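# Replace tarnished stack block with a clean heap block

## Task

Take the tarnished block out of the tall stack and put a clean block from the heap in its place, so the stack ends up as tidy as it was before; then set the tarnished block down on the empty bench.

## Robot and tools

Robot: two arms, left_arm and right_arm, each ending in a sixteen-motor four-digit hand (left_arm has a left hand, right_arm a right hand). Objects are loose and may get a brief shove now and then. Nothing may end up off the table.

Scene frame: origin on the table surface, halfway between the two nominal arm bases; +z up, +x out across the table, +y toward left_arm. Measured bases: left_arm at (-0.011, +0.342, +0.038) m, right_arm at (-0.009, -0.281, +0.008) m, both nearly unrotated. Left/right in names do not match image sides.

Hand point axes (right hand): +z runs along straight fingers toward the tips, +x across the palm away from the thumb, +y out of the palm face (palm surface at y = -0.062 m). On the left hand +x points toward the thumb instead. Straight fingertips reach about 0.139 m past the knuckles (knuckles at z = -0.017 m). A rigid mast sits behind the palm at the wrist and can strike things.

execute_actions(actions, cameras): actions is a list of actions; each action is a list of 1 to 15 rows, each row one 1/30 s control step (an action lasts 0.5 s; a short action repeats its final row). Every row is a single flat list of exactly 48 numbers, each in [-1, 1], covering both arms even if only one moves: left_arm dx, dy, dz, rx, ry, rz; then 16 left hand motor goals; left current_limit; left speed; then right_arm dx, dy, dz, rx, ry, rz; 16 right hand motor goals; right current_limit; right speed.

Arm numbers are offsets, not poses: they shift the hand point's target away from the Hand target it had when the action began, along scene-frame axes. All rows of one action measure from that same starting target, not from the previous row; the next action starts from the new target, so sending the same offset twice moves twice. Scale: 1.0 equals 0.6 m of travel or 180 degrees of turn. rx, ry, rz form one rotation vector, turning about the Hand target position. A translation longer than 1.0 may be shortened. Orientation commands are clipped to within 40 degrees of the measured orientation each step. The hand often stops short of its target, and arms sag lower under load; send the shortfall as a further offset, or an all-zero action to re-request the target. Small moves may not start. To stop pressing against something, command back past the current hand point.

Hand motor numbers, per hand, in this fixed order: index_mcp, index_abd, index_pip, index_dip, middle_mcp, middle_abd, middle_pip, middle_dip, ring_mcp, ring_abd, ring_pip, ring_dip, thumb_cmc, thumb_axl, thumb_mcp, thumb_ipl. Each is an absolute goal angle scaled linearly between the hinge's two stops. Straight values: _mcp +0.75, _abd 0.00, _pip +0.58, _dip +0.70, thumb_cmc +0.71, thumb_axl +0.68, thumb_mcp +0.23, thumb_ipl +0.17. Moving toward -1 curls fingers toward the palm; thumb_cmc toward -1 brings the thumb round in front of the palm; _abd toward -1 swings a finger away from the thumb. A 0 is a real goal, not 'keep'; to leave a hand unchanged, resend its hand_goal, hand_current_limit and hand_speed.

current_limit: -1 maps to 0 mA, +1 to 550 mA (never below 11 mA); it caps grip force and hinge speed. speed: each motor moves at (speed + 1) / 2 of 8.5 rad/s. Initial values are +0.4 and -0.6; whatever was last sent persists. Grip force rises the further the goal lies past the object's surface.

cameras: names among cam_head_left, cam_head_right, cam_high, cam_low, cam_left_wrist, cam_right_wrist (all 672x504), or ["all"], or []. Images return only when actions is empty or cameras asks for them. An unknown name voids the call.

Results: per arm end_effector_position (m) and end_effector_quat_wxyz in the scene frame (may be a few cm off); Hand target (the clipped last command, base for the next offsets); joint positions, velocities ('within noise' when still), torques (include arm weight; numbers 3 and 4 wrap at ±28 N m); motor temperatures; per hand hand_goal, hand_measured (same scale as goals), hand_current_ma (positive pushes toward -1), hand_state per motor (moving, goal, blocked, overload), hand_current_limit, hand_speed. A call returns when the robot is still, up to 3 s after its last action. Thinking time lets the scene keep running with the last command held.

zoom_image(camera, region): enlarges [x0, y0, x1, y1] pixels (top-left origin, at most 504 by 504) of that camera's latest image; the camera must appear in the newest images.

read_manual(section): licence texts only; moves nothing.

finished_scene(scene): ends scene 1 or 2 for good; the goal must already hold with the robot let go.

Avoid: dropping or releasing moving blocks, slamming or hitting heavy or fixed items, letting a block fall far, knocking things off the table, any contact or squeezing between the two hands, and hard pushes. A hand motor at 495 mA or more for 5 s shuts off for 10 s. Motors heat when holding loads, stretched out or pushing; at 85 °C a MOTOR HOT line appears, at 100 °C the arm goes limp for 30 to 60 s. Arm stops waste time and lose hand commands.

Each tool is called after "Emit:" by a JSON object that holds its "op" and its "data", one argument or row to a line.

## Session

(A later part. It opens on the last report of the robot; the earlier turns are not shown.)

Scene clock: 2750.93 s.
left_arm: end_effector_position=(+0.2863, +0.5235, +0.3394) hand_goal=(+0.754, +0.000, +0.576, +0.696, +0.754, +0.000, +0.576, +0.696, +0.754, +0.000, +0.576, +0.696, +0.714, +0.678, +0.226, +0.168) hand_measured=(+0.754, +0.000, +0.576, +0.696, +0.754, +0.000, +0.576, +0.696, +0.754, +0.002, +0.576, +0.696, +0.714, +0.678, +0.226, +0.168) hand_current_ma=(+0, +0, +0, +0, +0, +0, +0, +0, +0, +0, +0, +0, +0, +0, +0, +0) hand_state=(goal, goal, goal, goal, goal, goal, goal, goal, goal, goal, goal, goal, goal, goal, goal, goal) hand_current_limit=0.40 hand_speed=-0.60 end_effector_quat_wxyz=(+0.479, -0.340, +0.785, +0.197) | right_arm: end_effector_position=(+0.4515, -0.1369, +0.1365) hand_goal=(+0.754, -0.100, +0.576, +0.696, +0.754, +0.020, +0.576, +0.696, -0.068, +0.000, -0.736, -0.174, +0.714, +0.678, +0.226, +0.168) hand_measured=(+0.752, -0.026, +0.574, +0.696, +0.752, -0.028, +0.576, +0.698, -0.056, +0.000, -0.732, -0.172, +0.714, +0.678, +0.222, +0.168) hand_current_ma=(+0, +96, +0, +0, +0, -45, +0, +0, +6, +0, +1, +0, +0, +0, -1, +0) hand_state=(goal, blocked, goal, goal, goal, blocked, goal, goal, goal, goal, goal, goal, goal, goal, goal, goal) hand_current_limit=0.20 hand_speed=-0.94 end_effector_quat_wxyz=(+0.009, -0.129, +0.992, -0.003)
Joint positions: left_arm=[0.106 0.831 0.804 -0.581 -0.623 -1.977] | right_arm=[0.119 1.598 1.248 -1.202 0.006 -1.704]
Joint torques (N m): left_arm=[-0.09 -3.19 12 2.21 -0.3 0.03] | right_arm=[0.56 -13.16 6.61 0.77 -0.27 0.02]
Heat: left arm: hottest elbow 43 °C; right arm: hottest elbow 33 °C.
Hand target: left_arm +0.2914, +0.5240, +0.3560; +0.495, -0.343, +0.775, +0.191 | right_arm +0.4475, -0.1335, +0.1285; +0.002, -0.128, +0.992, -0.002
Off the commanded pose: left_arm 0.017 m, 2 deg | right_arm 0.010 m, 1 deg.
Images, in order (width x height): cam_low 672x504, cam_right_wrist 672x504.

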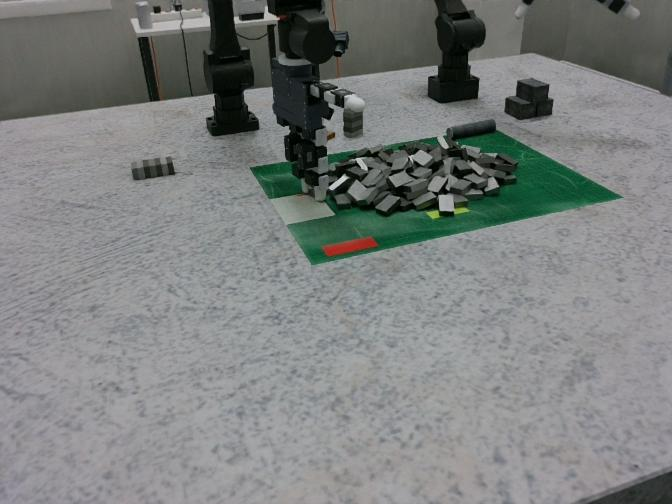

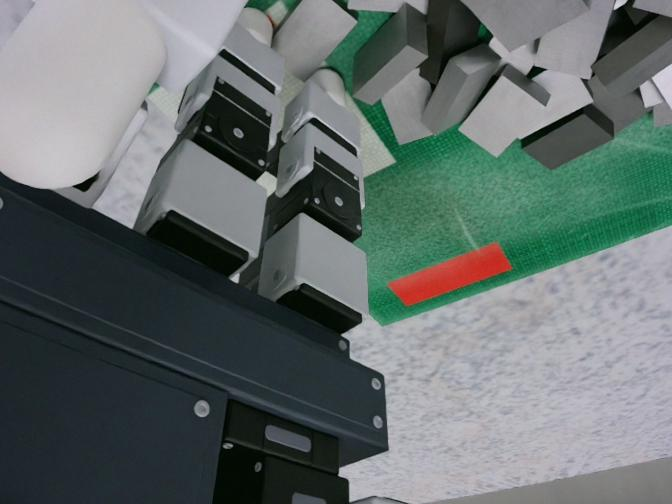

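Emit:
{"op": "execute_actions", "data": {
  "actions": [
    [[0,0,0,0,0,0,0.754,0,0.576,0.696,0.754,0,0.576,0.696,0.754,0,0.576,0.696,0.714,0.678,0.226,0.168,0.4,-0.6,0,0,0,0,0,0,0.754,-0.16,0.576,0.696,0.754,0.12,0.576,0.696,-0.068,0,-0.737,-0.174,0.714,0.678,0.226,0.168,0.2,-0.93]],
    [[0,0,0,0,0,0,0.754,0,0.576,0.696,0.754,0,0.576,0.696,0.754,0,0.576,0.696,0.714,0.678,0.226,0.168,0.4,-0.6,0.008,-0.03,0,0,0,0,0.754,-0.16,0.576,0.696,0.754,0.12,0.576,0.696,-0.068,0,-0.737,-0.174,0.714,0.678,0.226,0.168,0.2,-0.93]],
    [[0,0,0,0,0,0,0.754,0,0.576,0.696,0.754,0,0.576,0.696,0.754,0,0.576,0.696,0.714,0.678,0.226,0.168,0.4,-0.6,0.008,-0.03,0,0,0,0,0.754,-0.16,0.576,0.696,0.754,0.12,0.576,0.696,-0.068,0,-0.737,-0.174,0.714,0.678,0.226,0.168,0.2,-0.93]],
    [[0,0,0,0,0,0,0.754,0,0.576,0.696,0.754,0,0.576,0.696,0.754,0,0.576,0.696,0.714,0.678,0.226,0.168,0.4,-0.6,0.003,-0.02,0,0,0,0,0.754,-0.16,0.576,0.696,0.754,0.12,0.576,0.696,-0.068,0,-0.737,-0.174,0.714,0.678,0.226,0.168,0.2,-0.93]]
  ],
  "cameras": ["cam_low","cam_right_wrist","cam_high"]
}}

Emit:
{"op": "zoom_image", "data": {
  "camera": "cam_low",
  "region": [270, 150, 340, 220]
}}

Emit:
{"op": "zoom_image", "data": {
  "camera": "cam_right_wrist",
  "region": [230, 0, 430, 150]
}}

Emit:
{"op": "zoom_image", "data": {
  "camera": "cam_high",
  "region": [200, 260, 250, 310]
}}

Scene clock: 2770.20 s.
left_arm: end_effector_position=(+0.2863, +0.5235, +0.3394) hand_goal=(+0.754, +0.000, +0.576, +0.696, +0.754, +0.000, +0.576, +0.696, +0.754, +0.000, +0.576, +0.696, +0.714, +0.678, +0.226, +0.168) hand_measured=(+0.754, +0.000, +0.576, +0.696, +0.754, +0.000, +0.576, +0.696, +0.754, +0.002, +0.576, +0.696, +0.714, +0.678, +0.226, +0.168) hand_current_ma=(+0, +0, +0, +0, +0, +0, +0, +0, +0, +0, +0, +0, +0, +0, +0, +0) hand_state=(goal, goal, goal, goal, goal, goal, goal, goal, goal, goal, goal, goal, goal, goal, goal, goal) hand_current_limit=0.40 hand_speed=-0.60 end_effector_quat_wxyz=(+0.479, -0.340, +0.785, +0.197) | right_arm: end_effector_position=(+0.4545, -0.1733, +0.1365) hand_goal=(+0.754, -0.160, +0.576, +0.696, +0.754, +0.120, +0.576, +0.696, -0.068, +0.000, -0.736, -0.174, +0.714, +0.678, +0.226, +0.168) hand_measured=(+0.734, -0.030, +0.564, +0.690, +0.744, -0.022, +0.572, +0.696, -0.056, +0.000, -0.732, -0.172, +0.714, +0.678, +0.222, +0.168) hand_current_ma=(-14, +249, -5, -1, -4, -290, -1, +0, +6, +0, +1, +0, +0, +0, -1, +0) hand_state=(blocked, blocked, goal, goal, goal, blocked, goal, goal, goal, goal, goal, goal, goal, goal, goal, goal) hand_current_limit=0.20 hand_speed=-0.93 end_effector_quat_wxyz=(+0.008, -0.129, +0.992, +0.001)
Joint positions: left_arm=[0.106 0.831 0.804 -0.581 -0.623 -1.977] | right_arm=[0.036 1.6 1.248 -1.202 -0.004 -1.787]
Joint torques (N m): left_arm=[-0.09 -3.19 12 2.17 -0.31 0.02] | right_arm=[-1.32 -11.81 8.43 0.61 0.08 -0.18]
Heat: left arm: hottest elbow 43 °C; right arm: hottest elbow 33 °C.
Hand target: left_arm +0.2914, +0.5240, +0.3560; +0.495, -0.343, +0.775, +0.191 | right_arm +0.4590, -0.1816, +0.1285; +0.002, -0.127, +0.992, -0.002
Off the commanded pose: left_arm 0.017 m, 2 deg | right_arm 0.012 m, 1 deg.
Images, in order (width x height): cam_high 672x504, cam_low 672x504, cam_right_wrist 672x504.

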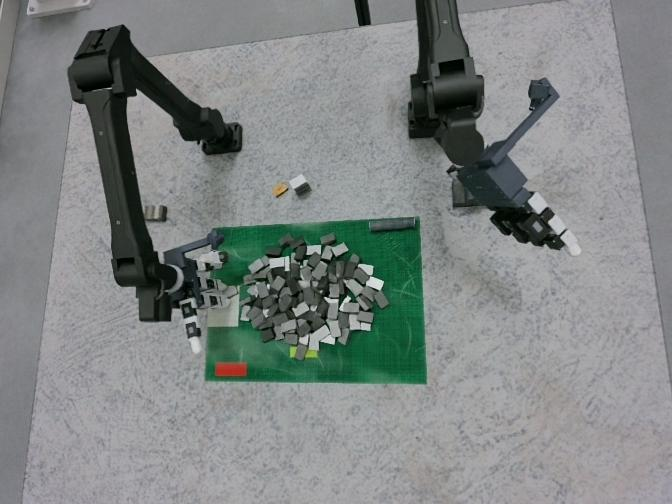

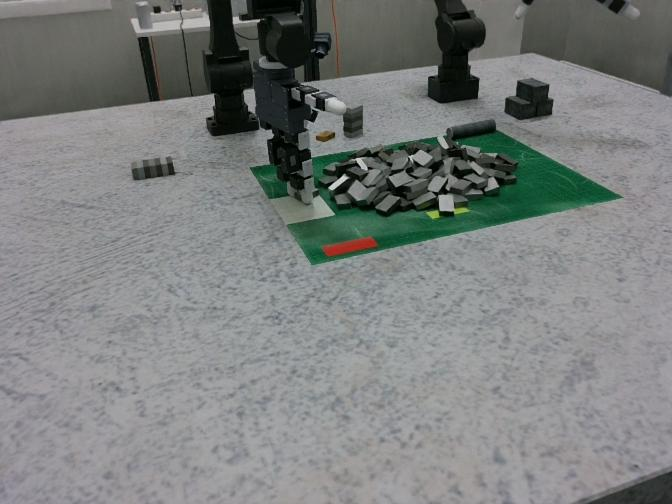

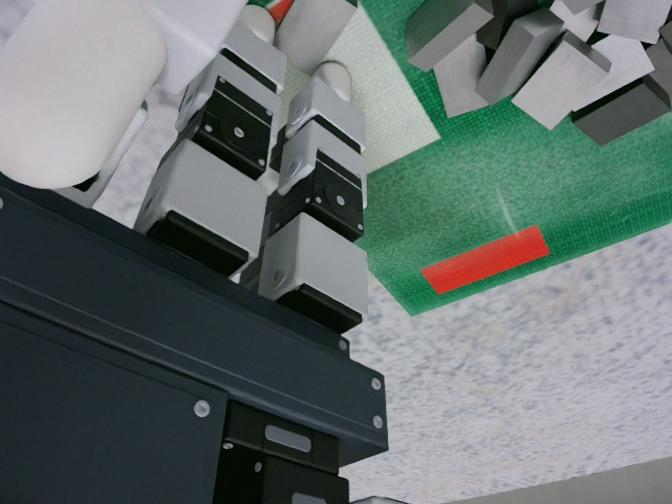

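Scaled by 7.200 from the camera's 672x504 image, which has a finer 960x720 frame.

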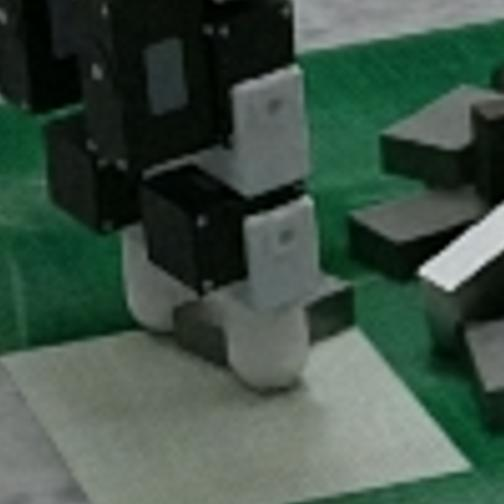

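Scaled by 2.520 from the camera's 672x504 image, which has a finer 960x720 frame.

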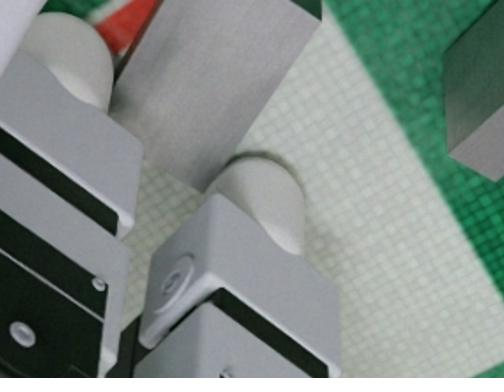

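Scaled by 10.080 from the camera's 672x504 image, which has a finer 960x720 frame.

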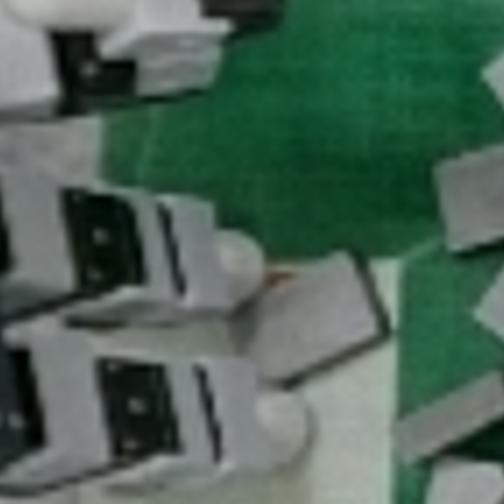

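Emit:
{"op": "execute_actions", "data": {
  "actions": [
    [[0,0,0,0,0,0,0.754,0,0.576,0.696,0.754,0,0.576,0.696,0.754,0,0.576,0.696,0.714,0.678,0.226,0.168,0.4,-0.6,0.0162,0.003,0,0,0,-0.042,0.754,-0.16,0.576,0.696,0.754,0.12,0.576,0.696,-0.068,0,-0.737,-0.174,0.714,0.678,0.226,0.168,0.2,-0.93]],
    [[0,0,0,0,0,0,0.754,0,0.576,0.696,0.754,0,0.576,0.696,0.754,0,0.576,0.696,0.714,0.678,0.226,0.168,0.4,-0.6,0.0162,0.001,0,0,0,-0.042,0.754,-0.16,0.576,0.696,0.754,0.12,0.576,0.696,-0.068,0,-0.737,-0.174,0.714,0.678,0.226,0.168,0.2,-0.93]]
  ],
  "cameras": ["cam_low","cam_high"]
}}

Emit:
{"op": "zoom_image", "data": {
  "camera": "cam_low",
  "region": [270, 150, 340, 220]
}}

Emit:
{"op": "zoom_image", "data": {
  "camera": "cam_high",
  "region": [200, 260, 250, 310]
}}

Scene clock: 2791.03 s.
left_arm: end_effector_position=(+0.2863, +0.5235, +0.3394) hand_goal=(+0.754, +0.000, +0.576, +0.696, +0.754, +0.000, +0.576, +0.696, +0.754, +0.000, +0.576, +0.696, +0.714, +0.678, +0.226, +0.168) hand_measured=(+0.754, +0.000, +0.576, +0.696, +0.754, +0.000, +0.576, +0.696, +0.754, +0.002, +0.576, +0.696, +0.714, +0.678, +0.226, +0.168) hand_current_ma=(+0, +0, +0, +0, +0, +0, +0, +0, +0, +0, +0, +0, +0, +0, +0, +0) hand_state=(goal, goal, goal, goal, goal, goal, goal, goal, goal, goal, goal, goal, goal, goal, goal, goal) hand_current_limit=0.40 hand_speed=-0.60 end_effector_quat_wxyz=(+0.479, -0.340, +0.785, +0.197) | right_arm: end_effector_position=(+0.4754, -0.1758, +0.1369) hand_goal=(+0.754, -0.160, +0.576, +0.696, +0.754, +0.120, +0.576, +0.696, -0.068, +0.000, -0.736, -0.174, +0.714, +0.678, +0.226, +0.168) hand_measured=(+0.724, -0.030, +0.558, +0.688, +0.744, -0.022, +0.572, +0.696, -0.056, +0.000, -0.732, -0.172, +0.714, +0.678, +0.222, +0.168) hand_current_ma=(-28, +247, -9, -3, -4, -290, -1, +0, +6, +0, +1, +0, +0, +0, -1, +0) hand_state=(blocked, blocked, goal, goal, goal, blocked, goal, goal, goal, goal, goal, goal, goal, goal, goal, goal) hand_current_limit=0.20 hand_speed=-0.93 end_effector_quat_wxyz=(+0.008, -0.009, +1.000, +0.003)
Joint positions: left_arm=[0.106 0.831 0.804 -0.581 -0.623 -1.977] | right_arm=[0.036 1.6 1.248 -1.202 -0.005 -1.546]
Joint torques (N m): left_arm=[-0.03 -3.19 12 2.18 -0.3 0.03] | right_arm=[-0.32 -12.45 7.72 0.68 0.16 0.13]
Heat: left arm: hottest elbow 43 °C; right arm: hottest elbow 33 °C.
Hand target: left_arm +0.2914, +0.5240, +0.3560; +0.495, -0.343, +0.775, +0.191 | right_arm +0.4784, -0.1792, +0.1285; +0.002, +0.004, +1.000, -0.003
Off the commanded pose: left_arm 0.017 m, 2 deg | right_arm 0.010 m, 2 deg.
Images, in order (width x height): cam_high 672x504, cam_low 672x504.

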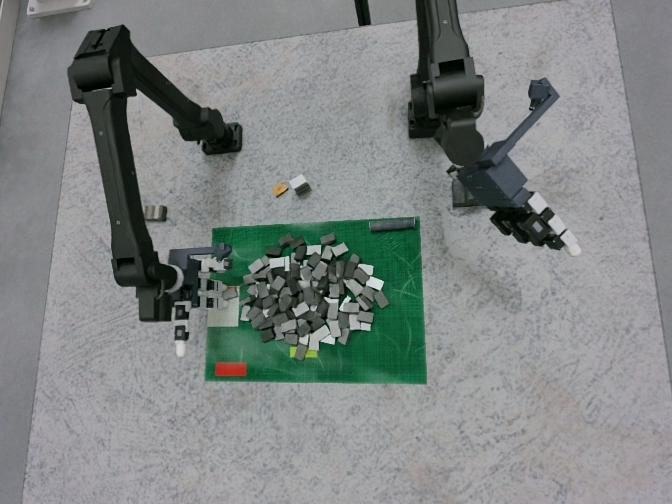

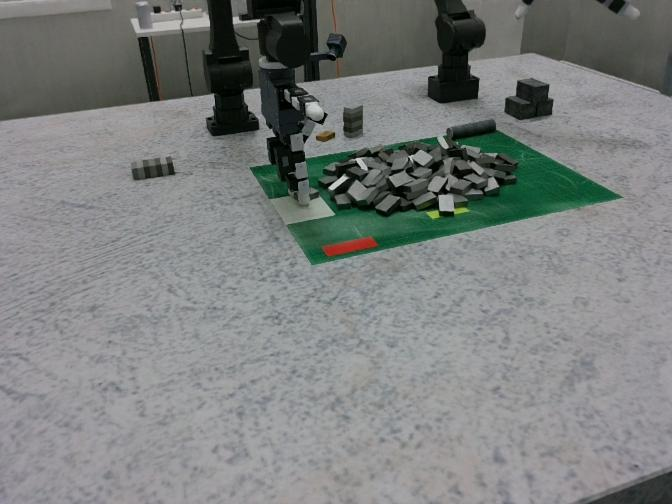

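Scaled by 7.200 from the camera's 672x504 image, which has a finer 960x720 frame.

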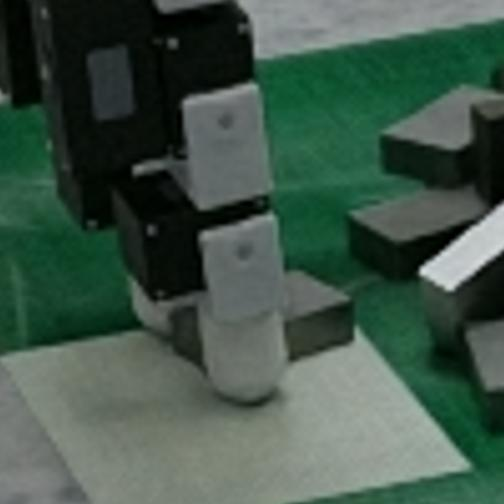

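Scaled by 10.080 from the camera's 672x504 image, which has a finer 960x720 frame.

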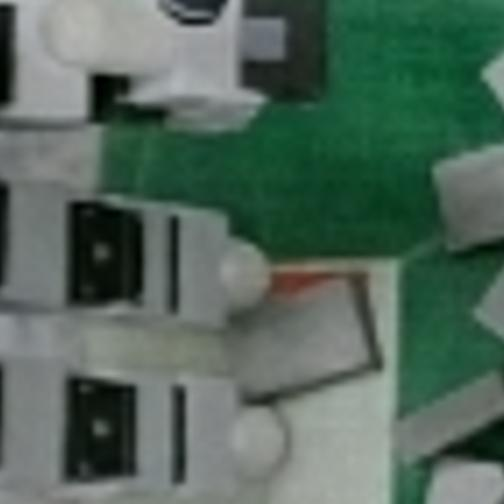

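Emit:
{"op": "execute_actions", "data": {
  "actions": [
    [[0,0,0,0,0,0,0.754,0,0.576,0.696,0.754,0,0.576,0.696,0.754,0,0.576,0.696,0.714,0.678,0.226,0.168,0.4,-0.6,0,0,0,0,0,0,0.74,0.02,0.57,0.696,0.75,-0.06,0.576,0.696,-0.068,0,-0.737,-0.174,0.714,0.678,0.226,0.168,0.2,-0.93]],
    [[0,0,0,0,0,0,0.754,0,0.576,0.696,0.754,0,0.576,0.696,0.754,0,0.576,0.696,0.714,0.678,0.226,0.168,0.4,-0.6,-0.02,0.004,0,0,0,0.043,0.754,0.1,0.576,0.696,0.754,-0.1,0.576,0.696,-0.068,0,-0.737,-0.174,0.714,0.678,0.226,0.168,0.2,-0.9]],
    [[0,0,0,0,0,0,0.754,0,0.576,0.696,0.754,0,0.576,0.696,0.754,0,0.576,0.696,0.714,0.678,0.226,0.168,0.4,-0.6,-0.02,0.014,0,0,0,0.043,0.754,0.1,0.576,0.696,0.754,-0.1,0.576,0.696,-0.068,0,-0.737,-0.174,0.714,0.678,0.226,0.168,0.2,-0.9]]
  ],
  "cameras": ["cam_low","cam_high","cam_right_wrist"]
}}

Emit:
{"op": "zoom_image", "data": {
  "camera": "cam_low",
  "region": [270, 150, 340, 220]
}}

Emit:
{"op": "zoom_image", "data": {
  "camera": "cam_high",
  "region": [200, 260, 250, 310]
}}

Emit:
{"op": "zoom_image", "data": {
  "camera": "cam_right_wrist",
  "region": [230, 0, 430, 150]
}}

Scene clock: 2815.00 s.
left_arm: end_effector_position=(+0.2863, +0.5235, +0.3394) hand_goal=(+0.754, +0.000, +0.576, +0.696, +0.754, +0.000, +0.576, +0.696, +0.754, +0.000, +0.576, +0.696, +0.714, +0.678, +0.226, +0.168) hand_measured=(+0.754, +0.000, +0.576, +0.696, +0.754, +0.000, +0.576, +0.696, +0.754, +0.002, +0.576, +0.696, +0.714, +0.678, +0.226, +0.168) hand_current_ma=(+0, +0, +0, +0, +0, +0, +0, +0, +0, +0, +0, +0, +0, +0, +0, +0) hand_state=(goal, goal, goal, goal, goal, goal, goal, goal, goal, goal, goal, goal, goal, goal, goal, goal) hand_current_limit=0.40 hand_speed=-0.60 end_effector_quat_wxyz=(+0.479, -0.340, +0.785, +0.197) | right_arm: end_effector_position=(+0.4561, -0.1719, +0.1359) hand_goal=(+0.754, +0.100, +0.576, +0.696, +0.754, -0.100, +0.576, +0.696, -0.068, +0.000, -0.736, -0.174, +0.714, +0.678, +0.226, +0.168) hand_measured=(+0.746, +0.014, +0.570, +0.692, +0.748, -0.096, +0.572, +0.696, -0.056, +0.000, -0.732, -0.172, +0.714, +0.678, +0.222, +0.168) hand_current_ma=(-3, -123, -1, -1, -1, +1, +0, +0, +6, +0, +1, +0, +0, +0, -1, +0) hand_state=(goal, blocked, goal, goal, goal, goal, goal, goal, goal, goal, goal, goal, goal, goal, goal, goal) hand_current_limit=0.20 hand_speed=-0.90 end_effector_quat_wxyz=(+0.008, -0.119, +0.993, -0.002)
Joint positions: left_arm=[0.106 0.831 0.804 -0.581 -0.623 -1.977] | right_arm=[0.042 1.6 1.248 -1.202 0.003 -1.762]
Joint torques (N m): left_arm=[-0.09 -3.25 12 2.19 -0.3 0.03] | right_arm=[0.5 -12.4 7.6 0.69 -0.17 -0.19]
Heat: left arm: hottest elbow 43 °C; right arm: hottest elbow 33 °C.
Hand target: left_arm +0.2914, +0.5240, +0.3560; +0.495, -0.343, +0.775, +0.191 | right_arm +0.4544, -0.1683, +0.1285; +0.002, -0.131, +0.991, -0.002
Off the commanded pose: left_arm 0.017 m, 2 deg | right_arm 0.008 m, 1 deg.
Images, in order (width x height): cam_high 672x504, cam_low 672x504, cam_right_wrist 672x504.

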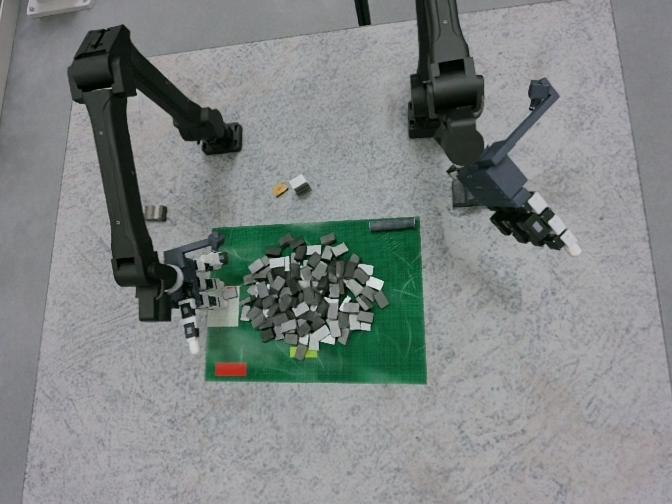

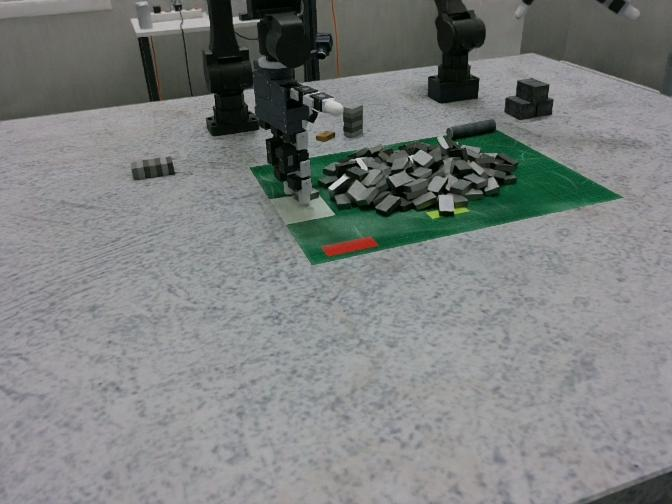

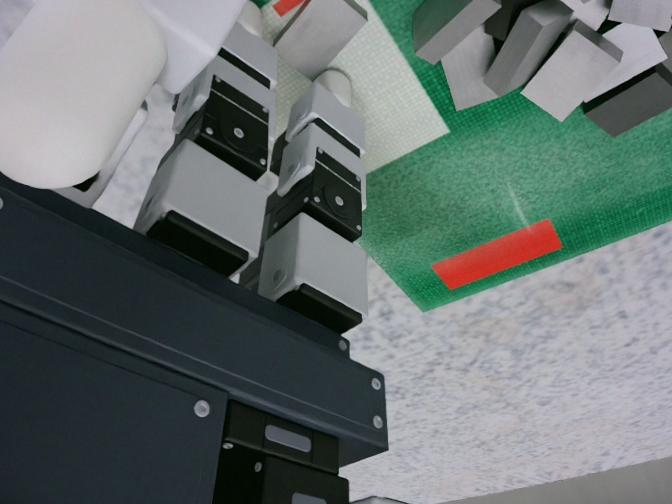

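Scaled by 7.200 from the camera's 672x504 image, which has a finer 960x720 frame.

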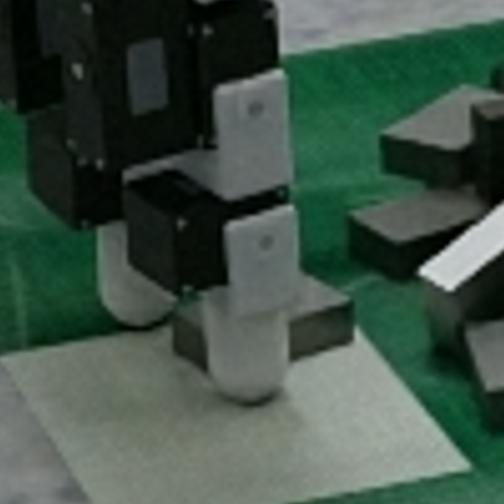

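Scaled by 10.080 from the camera's 672x504 image, which has a finer 960x720 frame.

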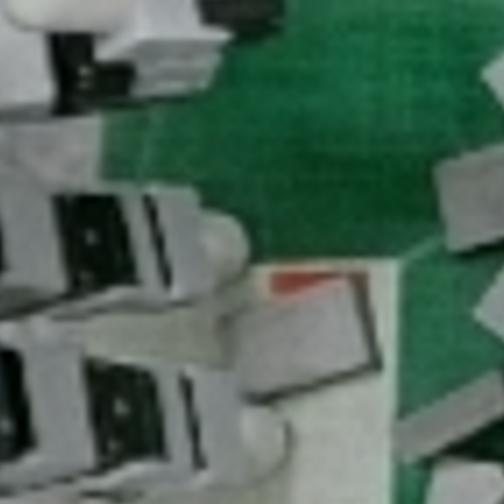

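Scaled by 2.520 from the camera's 672x504 image, which has a finer 960x720 frame.

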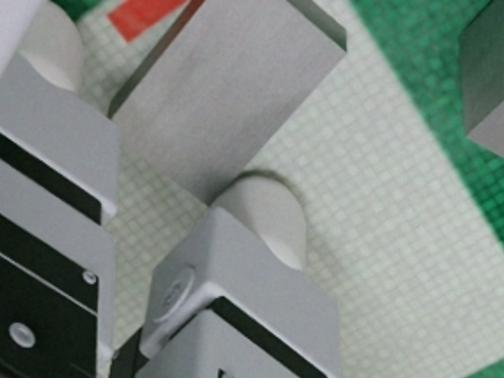

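Emit:
{"op": "execute_actions", "data": {
  "actions": [
    [[0,0,0,0,0,0,0.754,0,0.576,0.696,0.754,0,0.576,0.696,0.754,0,0.576,0.696,0.714,0.678,0.226,0.168,0.4,-0.6,0,0,0.012,0,0,0,0.754,0.18,0.576,0.696,0.754,-0.1,0.576,0.696,-0.068,0,-0.737,-0.174,0.714,0.678,0.226,0.168,0.2,-0.9]],
    [[0,0,0,0,0,0,0.754,0,0.576,0.696,0.754,0,0.576,0.696,0.754,0,0.576,0.696,0.714,0.678,0.226,0.168,0.4,-0.6,-0.0085,-0.0025,0,0,0,0.022,0.754,0.12,0.576,0.696,0.754,-0.1,0.576,0.696,-0.068,0,-0.737,-0.174,0.714,0.678,0.226,0.168,0.2,-0.9]],
    [[0,0,0,0,0,0,0.754,0,0.576,0.696,0.754,0,0.576,0.696,0.754,0,0.576,0.696,0.714,0.678,0.226,0.168,0.4,-0.6,-0.008,0.027,0,0,0,0,0.754,0.12,0.576,0.696,0.754,-0.1,0.576,0.696,-0.068,0,-0.737,-0.174,0.714,0.678,0.226,0.168,0.2,-0.9]]
  ],
  "cameras": ["cam_low","cam_high","cam_right_wrist"]
}}

Emit:
{"op": "zoom_image", "data": {
  "camera": "cam_low",
  "region": [270, 150, 340, 220]
}}

Emit:
{"op": "zoom_image", "data": {
  "camera": "cam_high",
  "region": [200, 260, 250, 310]
}}

Emit:
{"op": "zoom_image", "data": {
  "camera": "cam_right_wrist",
  "region": [230, 0, 430, 150]
}}

Scene clock: 2860.03 s.
left_arm: end_effector_position=(+0.2863, +0.5235, +0.3394) hand_goal=(+0.754, +0.000, +0.576, +0.696, +0.754, +0.000, +0.576, +0.696, +0.754, +0.000, +0.576, +0.696, +0.714, +0.678, +0.226, +0.168) hand_measured=(+0.754, +0.000, +0.576, +0.696, +0.754, +0.000, +0.576, +0.696, +0.754, +0.002, +0.576, +0.696, +0.714, +0.678, +0.226, +0.168) hand_current_ma=(+0, +0, +0, +0, +0, +0, +0, +0, +0, +0, +0, +0, +0, +0, +0, +0) hand_state=(goal, goal, goal, goal, goal, goal, goal, goal, goal, goal, goal, goal, goal, goal, goal, goal) hand_current_limit=0.40 hand_speed=-0.60 end_effector_quat_wxyz=(+0.479, -0.340, +0.785, +0.197) | right_arm: end_effector_position=(+0.4442, -0.1645, +0.1357) hand_goal=(+0.754, +0.120, +0.576, +0.696, +0.754, -0.100, +0.576, +0.696, -0.068, +0.000, -0.736, -0.174, +0.714, +0.678, +0.226, +0.168) hand_measured=(+0.784, +0.068, +0.594, +0.706, +0.750, -0.096, +0.574, +0.696, -0.056, +0.000, -0.732, -0.172, +0.714, +0.678, +0.222, +0.168) hand_current_ma=(+27, -52, +11, +3, -1, +1, +0, +0, +6, +0, +1, +0, +0, +0, -1, +0) hand_state=(blocked, blocked, goal, goal, goal, goal, goal, goal, goal, goal, goal, goal, goal, goal, goal, goal) hand_current_limit=0.20 hand_speed=-0.90 end_effector_quat_wxyz=(+0.000, -0.160, +0.987, -0.007)
Joint positions: left_arm=[0.106 0.831 0.804 -0.581 -0.623 -1.977] | right_arm=[0.063 1.598 1.248 -1.219 0.015 -1.823]
Joint torques (N m): left_arm=[-0.03 -3.19 11.99 2.19 -0.31 0.03] | right_arm=[1.49 -13.33 7.86 0.66 -0.62 0.02]
Heat: left arm: hottest elbow 43 °C; right arm: hottest elbow 33 °C.
Hand target: left_arm +0.2914, +0.5240, +0.3560; +0.495, -0.343, +0.775, +0.191 | right_arm +0.4445, -0.1535, +0.1358; +0.003, -0.165, +0.986, -0.002
Off the commanded pose: left_arm 0.017 m, 2 deg | right_arm 0.011 m, 1 deg.
Images, in order (width x height): cam_high 672x504, cam_low 672x504, cam_right_wrist 672x504.

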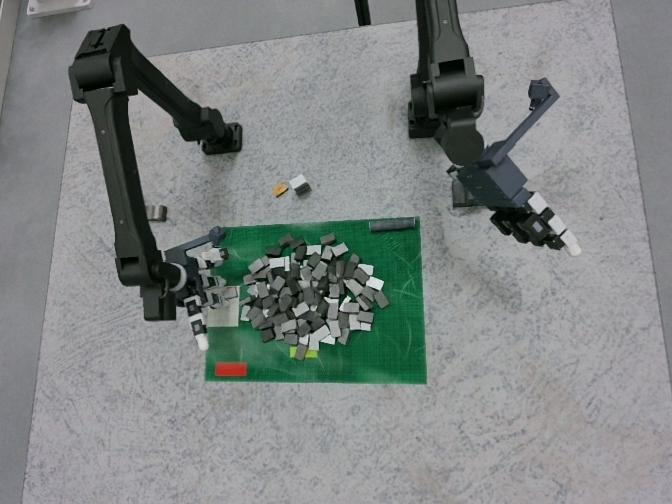

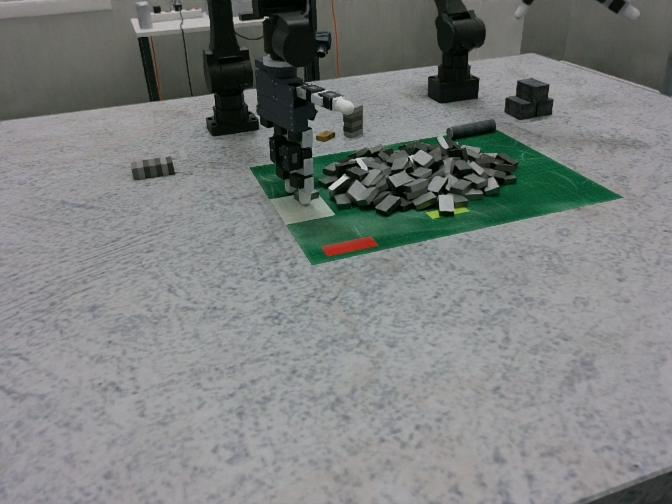

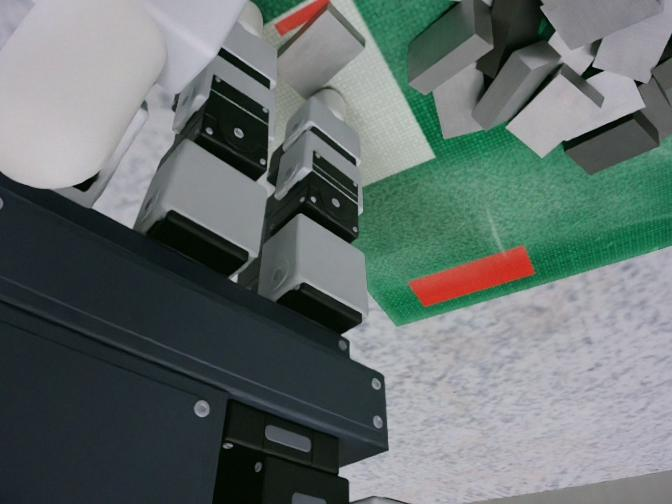

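Scaled by 7.200 from the camera's 672x504 image, which has a finer 960x720 frame.

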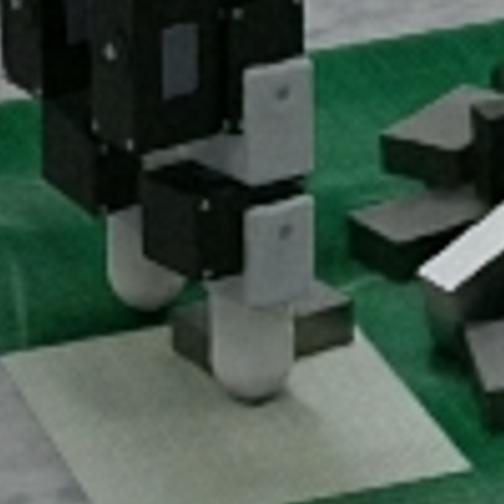

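Scaled by 10.080 from the camera's 672x504 image, which has a finer 960x720 frame.

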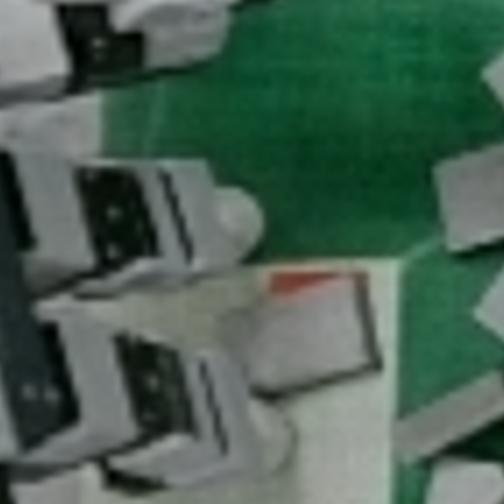

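Scaled by 2.520 from the camera's 672x504 image, which has a finer 960x720 frame.

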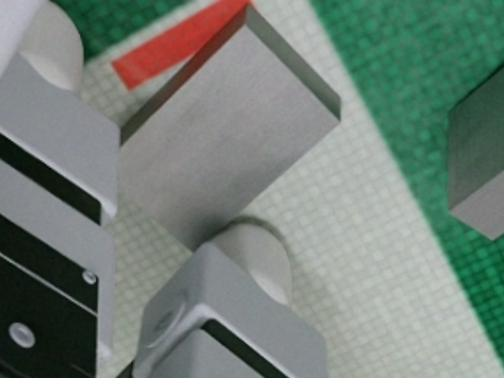

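Emit:
{"op": "execute_actions", "data": {
  "actions": [
    [[0,0,0,0,0,0,0.754,0,0.576,0.696,0.754,0,0.576,0.696,0.754,0,0.576,0.696,0.714,0.678,0.226,0.168,0.4,-0.6,0.0258,0.0067,0.075,0.0055,-0.0213,0,0.754,0.1,0.576,0.696,0.754,-0.1,0.576,0.696,-0.068,0,-0.737,-0.174,0.714,0.678,0.226,0.168,0.2,-0.9]],
    [[0,0,0,0,0,0,0.754,0,0.576,0.696,0.754,0,0.576,0.696,0.754,0,0.576,0.696,0.714,0.678,0.226,0.168,0.4,-0.6,0,0.005,0.02,0,0,0,0.754,0.1,0.576,0.696,0.754,-0.1,0.576,0.696,-0.068,0,-0.737,-0.174,0.714,0.678,0.226,0.168,0.2,-0.9]]
  ],
  "cameras": ["cam_low","cam_high","cam_right_wrist"]
}}

Emit:
{"op": "zoom_image", "data": {
  "camera": "cam_low",
  "region": [270, 150, 340, 220]
}}

Emit:
{"op": "zoom_image", "data": {
  "camera": "cam_high",
  "region": [200, 260, 250, 310]
}}

Emit:
{"op": "zoom_image", "data": {
  "camera": "cam_right_wrist",
  "region": [230, 0, 430, 150]
}}

Scene clock: 2897.30 s.
left_arm: end_effector_position=(+0.2863, +0.5235, +0.3394) hand_goal=(+0.754, +0.000, +0.576, +0.696, +0.754, +0.000, +0.576, +0.696, +0.754, +0.000, +0.576, +0.696, +0.714, +0.678, +0.226, +0.168) hand_measured=(+0.754, +0.000, +0.576, +0.696, +0.754, +0.000, +0.576, +0.696, +0.754, +0.002, +0.576, +0.696, +0.714, +0.678, +0.226, +0.168) hand_current_ma=(+0, +0, +0, +0, +0, +0, +0, +0, +0, +0, +0, +0, +0, +0, +0, +0) hand_state=(goal, goal, goal, goal, goal, goal, goal, goal, goal, goal, goal, goal, goal, goal, goal, goal) hand_current_limit=0.40 hand_speed=-0.60 end_effector_quat_wxyz=(+0.479, -0.340, +0.785, +0.197) | right_arm: end_effector_position=(+0.4419, -0.1526, +0.1632) hand_goal=(+0.754, +0.100, +0.576, +0.696, +0.754, -0.100, +0.576, +0.696, -0.068, +0.000, -0.736, -0.174, +0.714, +0.678, +0.226, +0.168) hand_measured=(+0.756, +0.096, +0.578, +0.698, +0.750, -0.096, +0.574, +0.696, -0.056, +0.000, -0.732, -0.172, +0.714, +0.678, +0.222, +0.168) hand_current_ma=(+0, -1, +0, +0, -1, +1, +0, +0, +6, +0, +1, +0, +0, +0, -1, +0) hand_state=(goal, goal, goal, goal, goal, goal, goal, goal, goal, goal, goal, goal, goal, goal, goal, goal) hand_current_limit=0.20 hand_speed=-0.90 end_effector_quat_wxyz=(+0.006, -0.168, +0.986, +0.002)
Joint positions: left_arm=[0.106 0.831 0.804 -0.581 -0.623 -1.977] | right_arm=[0.081 1.571 1.286 -1.275 -0.006 -1.82]
Joint torques (N m): left_arm=[-0.03 -3.25 11.97 2.19 -0.3 0.03] | right_arm=[0.56 -14.68 12.79 0.03 -0.31 0.05]
Heat: left arm: hottest elbow 43 °C; right arm: hottest elbow 33 °C.
Hand target: left_arm +0.2914, +0.5240, +0.3560; +0.495, -0.343, +0.775, +0.191 | right_arm +0.4601, -0.1466, +0.1927; +0.037, -0.165, +0.986, +0.001
Off the commanded pose: left_arm 0.017 m, 2 deg | right_arm 0.035 m, 4 deg.
Images, in order (width x height): cam_high 672x504, cam_low 672x504, cam_right_wrist 672x504.

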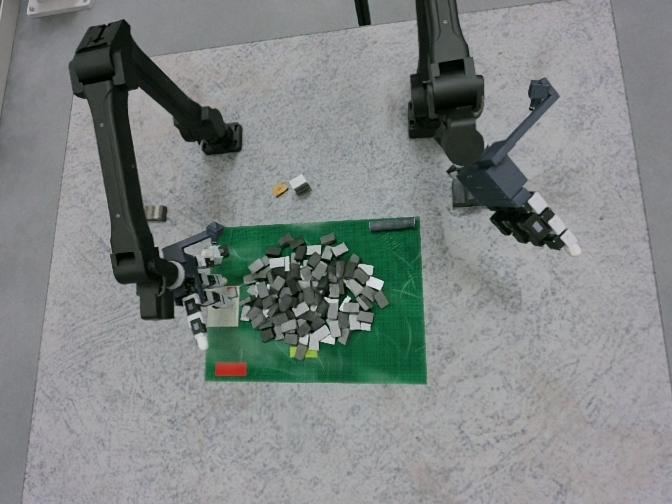

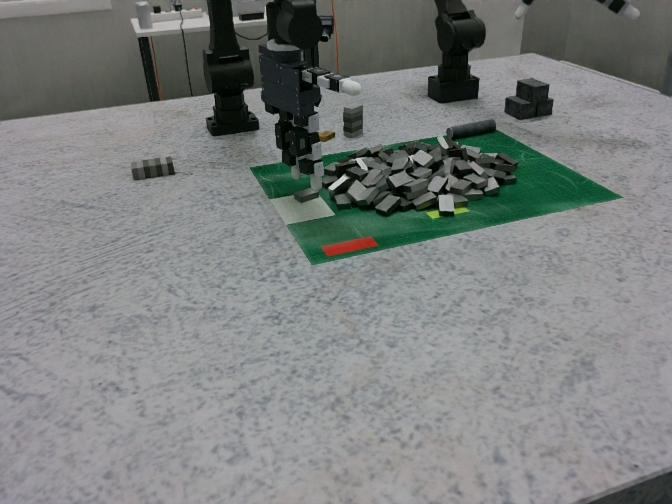

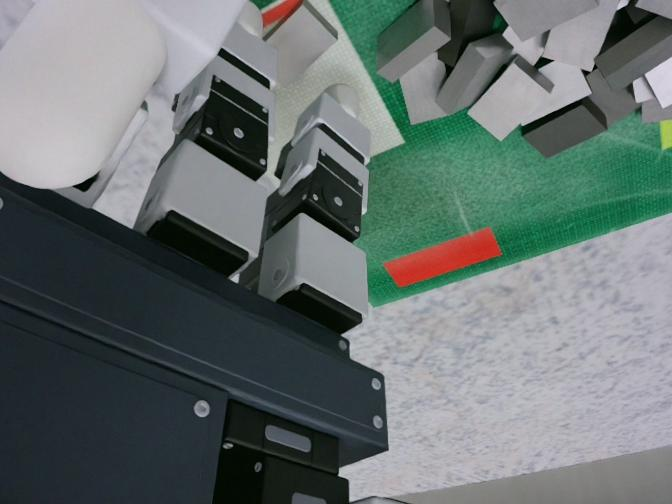

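Scaled by 7.200 from the camera's 672x504 image, which has a finer 960x720 frame.

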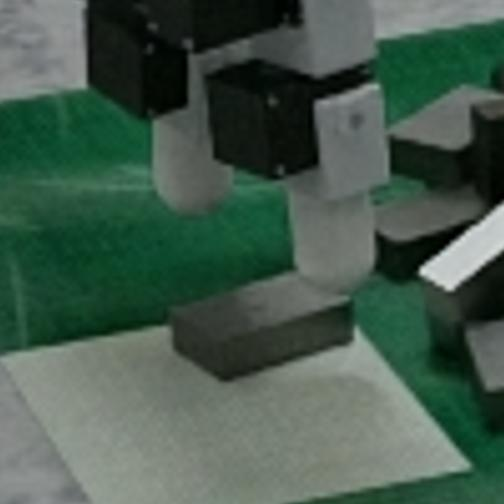

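Scaled by 10.080 from the camera's 672x504 image, which has a finer 960x720 frame.

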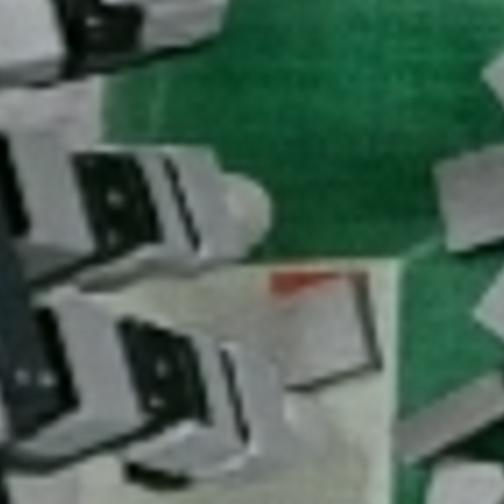

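Scaled by 2.520 from the camera's 672x504 image, which has a finer 960x720 frame.

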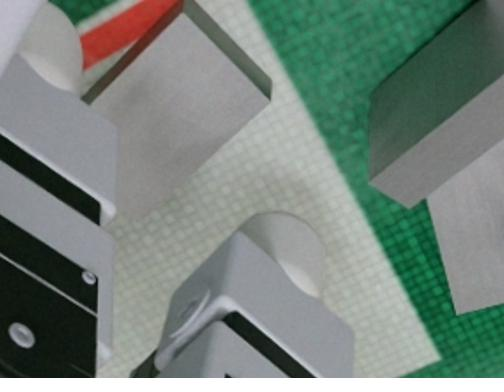

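Emit:
{"op": "execute_actions", "data": {
  "actions": [
    [[0,0,0,0,0,0,0.754,0,0.576,0.696,0.754,0,0.576,0.696,0.754,0,0.576,0.696,0.714,0.678,0.226,0.168,0.4,-0.6,-0.0267,-0.0057,-0.05,-0.0055,0.0213,0,0.754,0.09,0.576,0.696,0.754,-0.09,0.576,0.696,-0.068,0,-0.737,-0.174,0.714,0.678,0.226,0.168,0.2,-0.9]],
    [[0,0,0,0,0,0,0.754,0,0.576,0.696,0.754,0,0.576,0.696,0.754,0,0.576,0.696,0.714,0.678,0.226,0.168,0.4,-0.6,0,0,-0.03,0,0,0,0.754,0.09,0.576,0.696,0.754,-0.09,0.576,0.696,-0.068,0,-0.737,-0.174,0.714,0.678,0.226,0.168,0.2,-0.9]]
  ],
  "cameras": ["cam_low","cam_high","cam_right_wrist"]
}}

Emit:
{"op": "zoom_image", "data": {
  "camera": "cam_low",
  "region": [270, 150, 340, 220]
}}

Emit:
{"op": "zoom_image", "data": {
  "camera": "cam_high",
  "region": [200, 260, 250, 310]
}}

Emit:
{"op": "zoom_image", "data": {
  "camera": "cam_right_wrist",
  "region": [230, 0, 430, 150]
}}

Scene clock: 2923.47 s.
left_arm: end_effector_position=(+0.2863, +0.5235, +0.3394) hand_goal=(+0.754, +0.000, +0.576, +0.696, +0.754, +0.000, +0.576, +0.696, +0.754, +0.000, +0.576, +0.696, +0.714, +0.678, +0.226, +0.168) hand_measured=(+0.754, +0.000, +0.576, +0.696, +0.754, +0.000, +0.576, +0.696, +0.754, +0.002, +0.576, +0.696, +0.714, +0.678, +0.226, +0.168) hand_current_ma=(+0, +0, +0, +0, +0, +0, +0, +0, +0, +0, +0, +0, +0, +0, +0, +0) hand_state=(goal, goal, goal, goal, goal, goal, goal, goal, goal, goal, goal, goal, goal, goal, goal, goal) hand_current_limit=0.40 hand_speed=-0.60 end_effector_quat_wxyz=(+0.479, -0.340, +0.785, +0.197) | right_arm: end_effector_position=(+0.4431, -0.1539, +0.1506) hand_goal=(+0.754, +0.090, +0.576, +0.696, +0.754, -0.090, +0.576, +0.696, -0.068, +0.000, -0.736, -0.174, +0.714, +0.678, +0.226, +0.168) hand_measured=(+0.756, +0.092, +0.578, +0.698, +0.750, -0.092, +0.574, +0.696, -0.056, +0.000, -0.732, -0.172, +0.714, +0.678, +0.222, +0.168) hand_current_ma=(+0, +0, +0, +0, -1, +0, +0, +0, +6, +0, +1, +0, +0, +0, -1, +0) hand_state=(goal, goal, goal, goal, goal, goal, goal, goal, goal, goal, goal, goal, goal, goal, goal, goal) hand_current_limit=0.20 hand_speed=-0.90 end_effector_quat_wxyz=(+0.003, -0.168, +0.986, -0.001)
Joint positions: left_arm=[0.106 0.831 0.804 -0.581 -0.623 -1.977] | right_arm=[0.081 1.585 1.271 -1.25 0.002 -1.82]
Joint torques (N m): left_arm=[-0.03 -3.25 11.99 2.18 -0.3 0.02] | right_arm=[0.62 -12.92 7.27 0.96 -0.14 0.05]
Heat: left arm: hottest elbow 43 °C; right arm: hottest elbow 35 °C.
Hand target: left_arm +0.2914, +0.5240, +0.3560; +0.495, -0.343, +0.775, +0.191 | right_arm +0.4439, -0.1501, +0.1446; +0.002, -0.165, +0.986, -0.002
Off the commanded pose: left_arm 0.017 m, 2 deg | right_arm 0.007 m, 0 deg.
Images, in order (width x height): cam_high 672x504, cam_low 672x504, cam_right_wrist 672x504.

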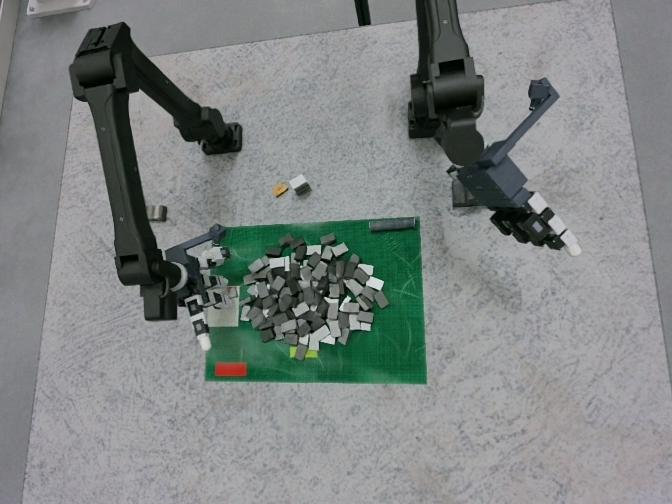

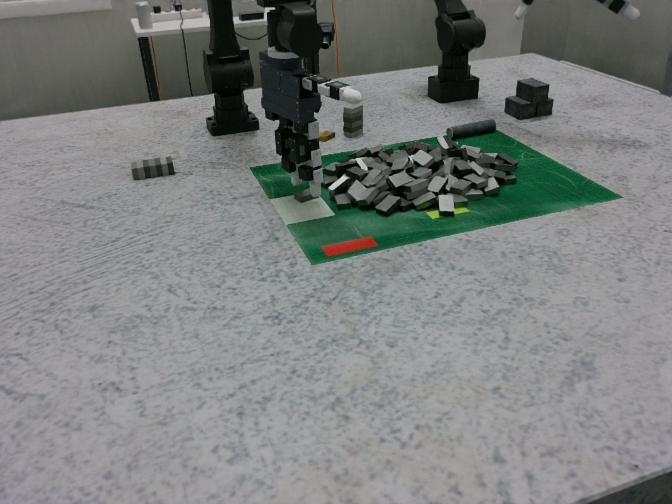

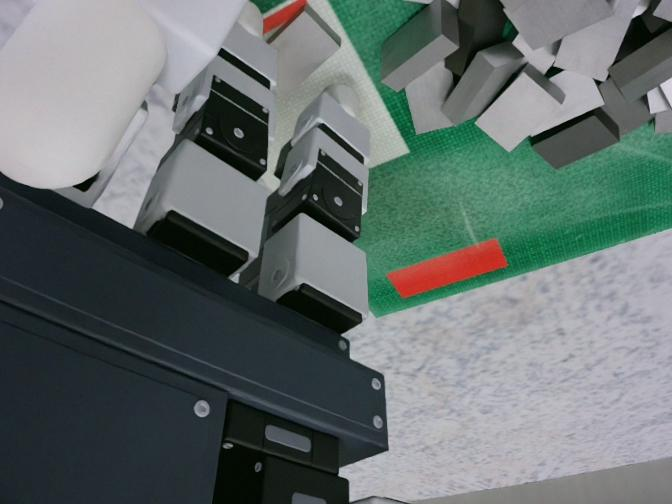

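Scaled by 7.200 from the camera's 672x504 image, which has a finer 960x720 frame.

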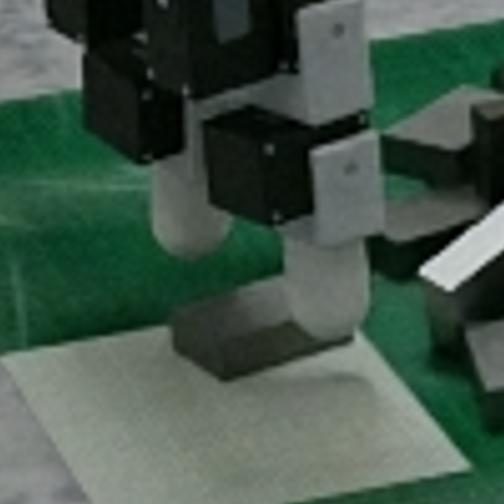

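Scaled by 10.080 from the camera's 672x504 image, which has a finer 960x720 frame.

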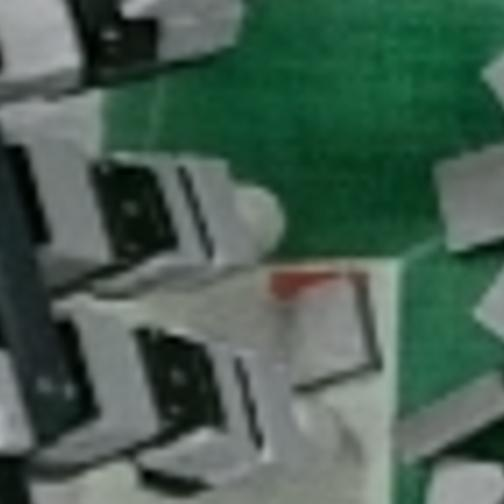

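Scaled by 2.520 from the camera's 672x504 image, which has a finer 960x720 frame.

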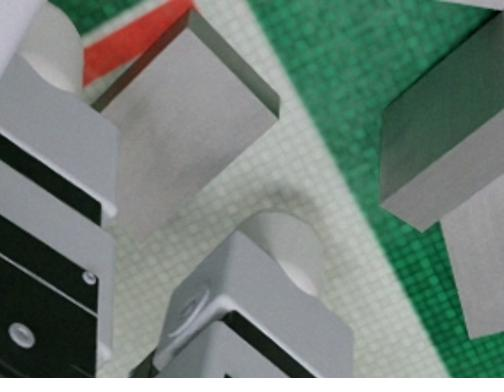

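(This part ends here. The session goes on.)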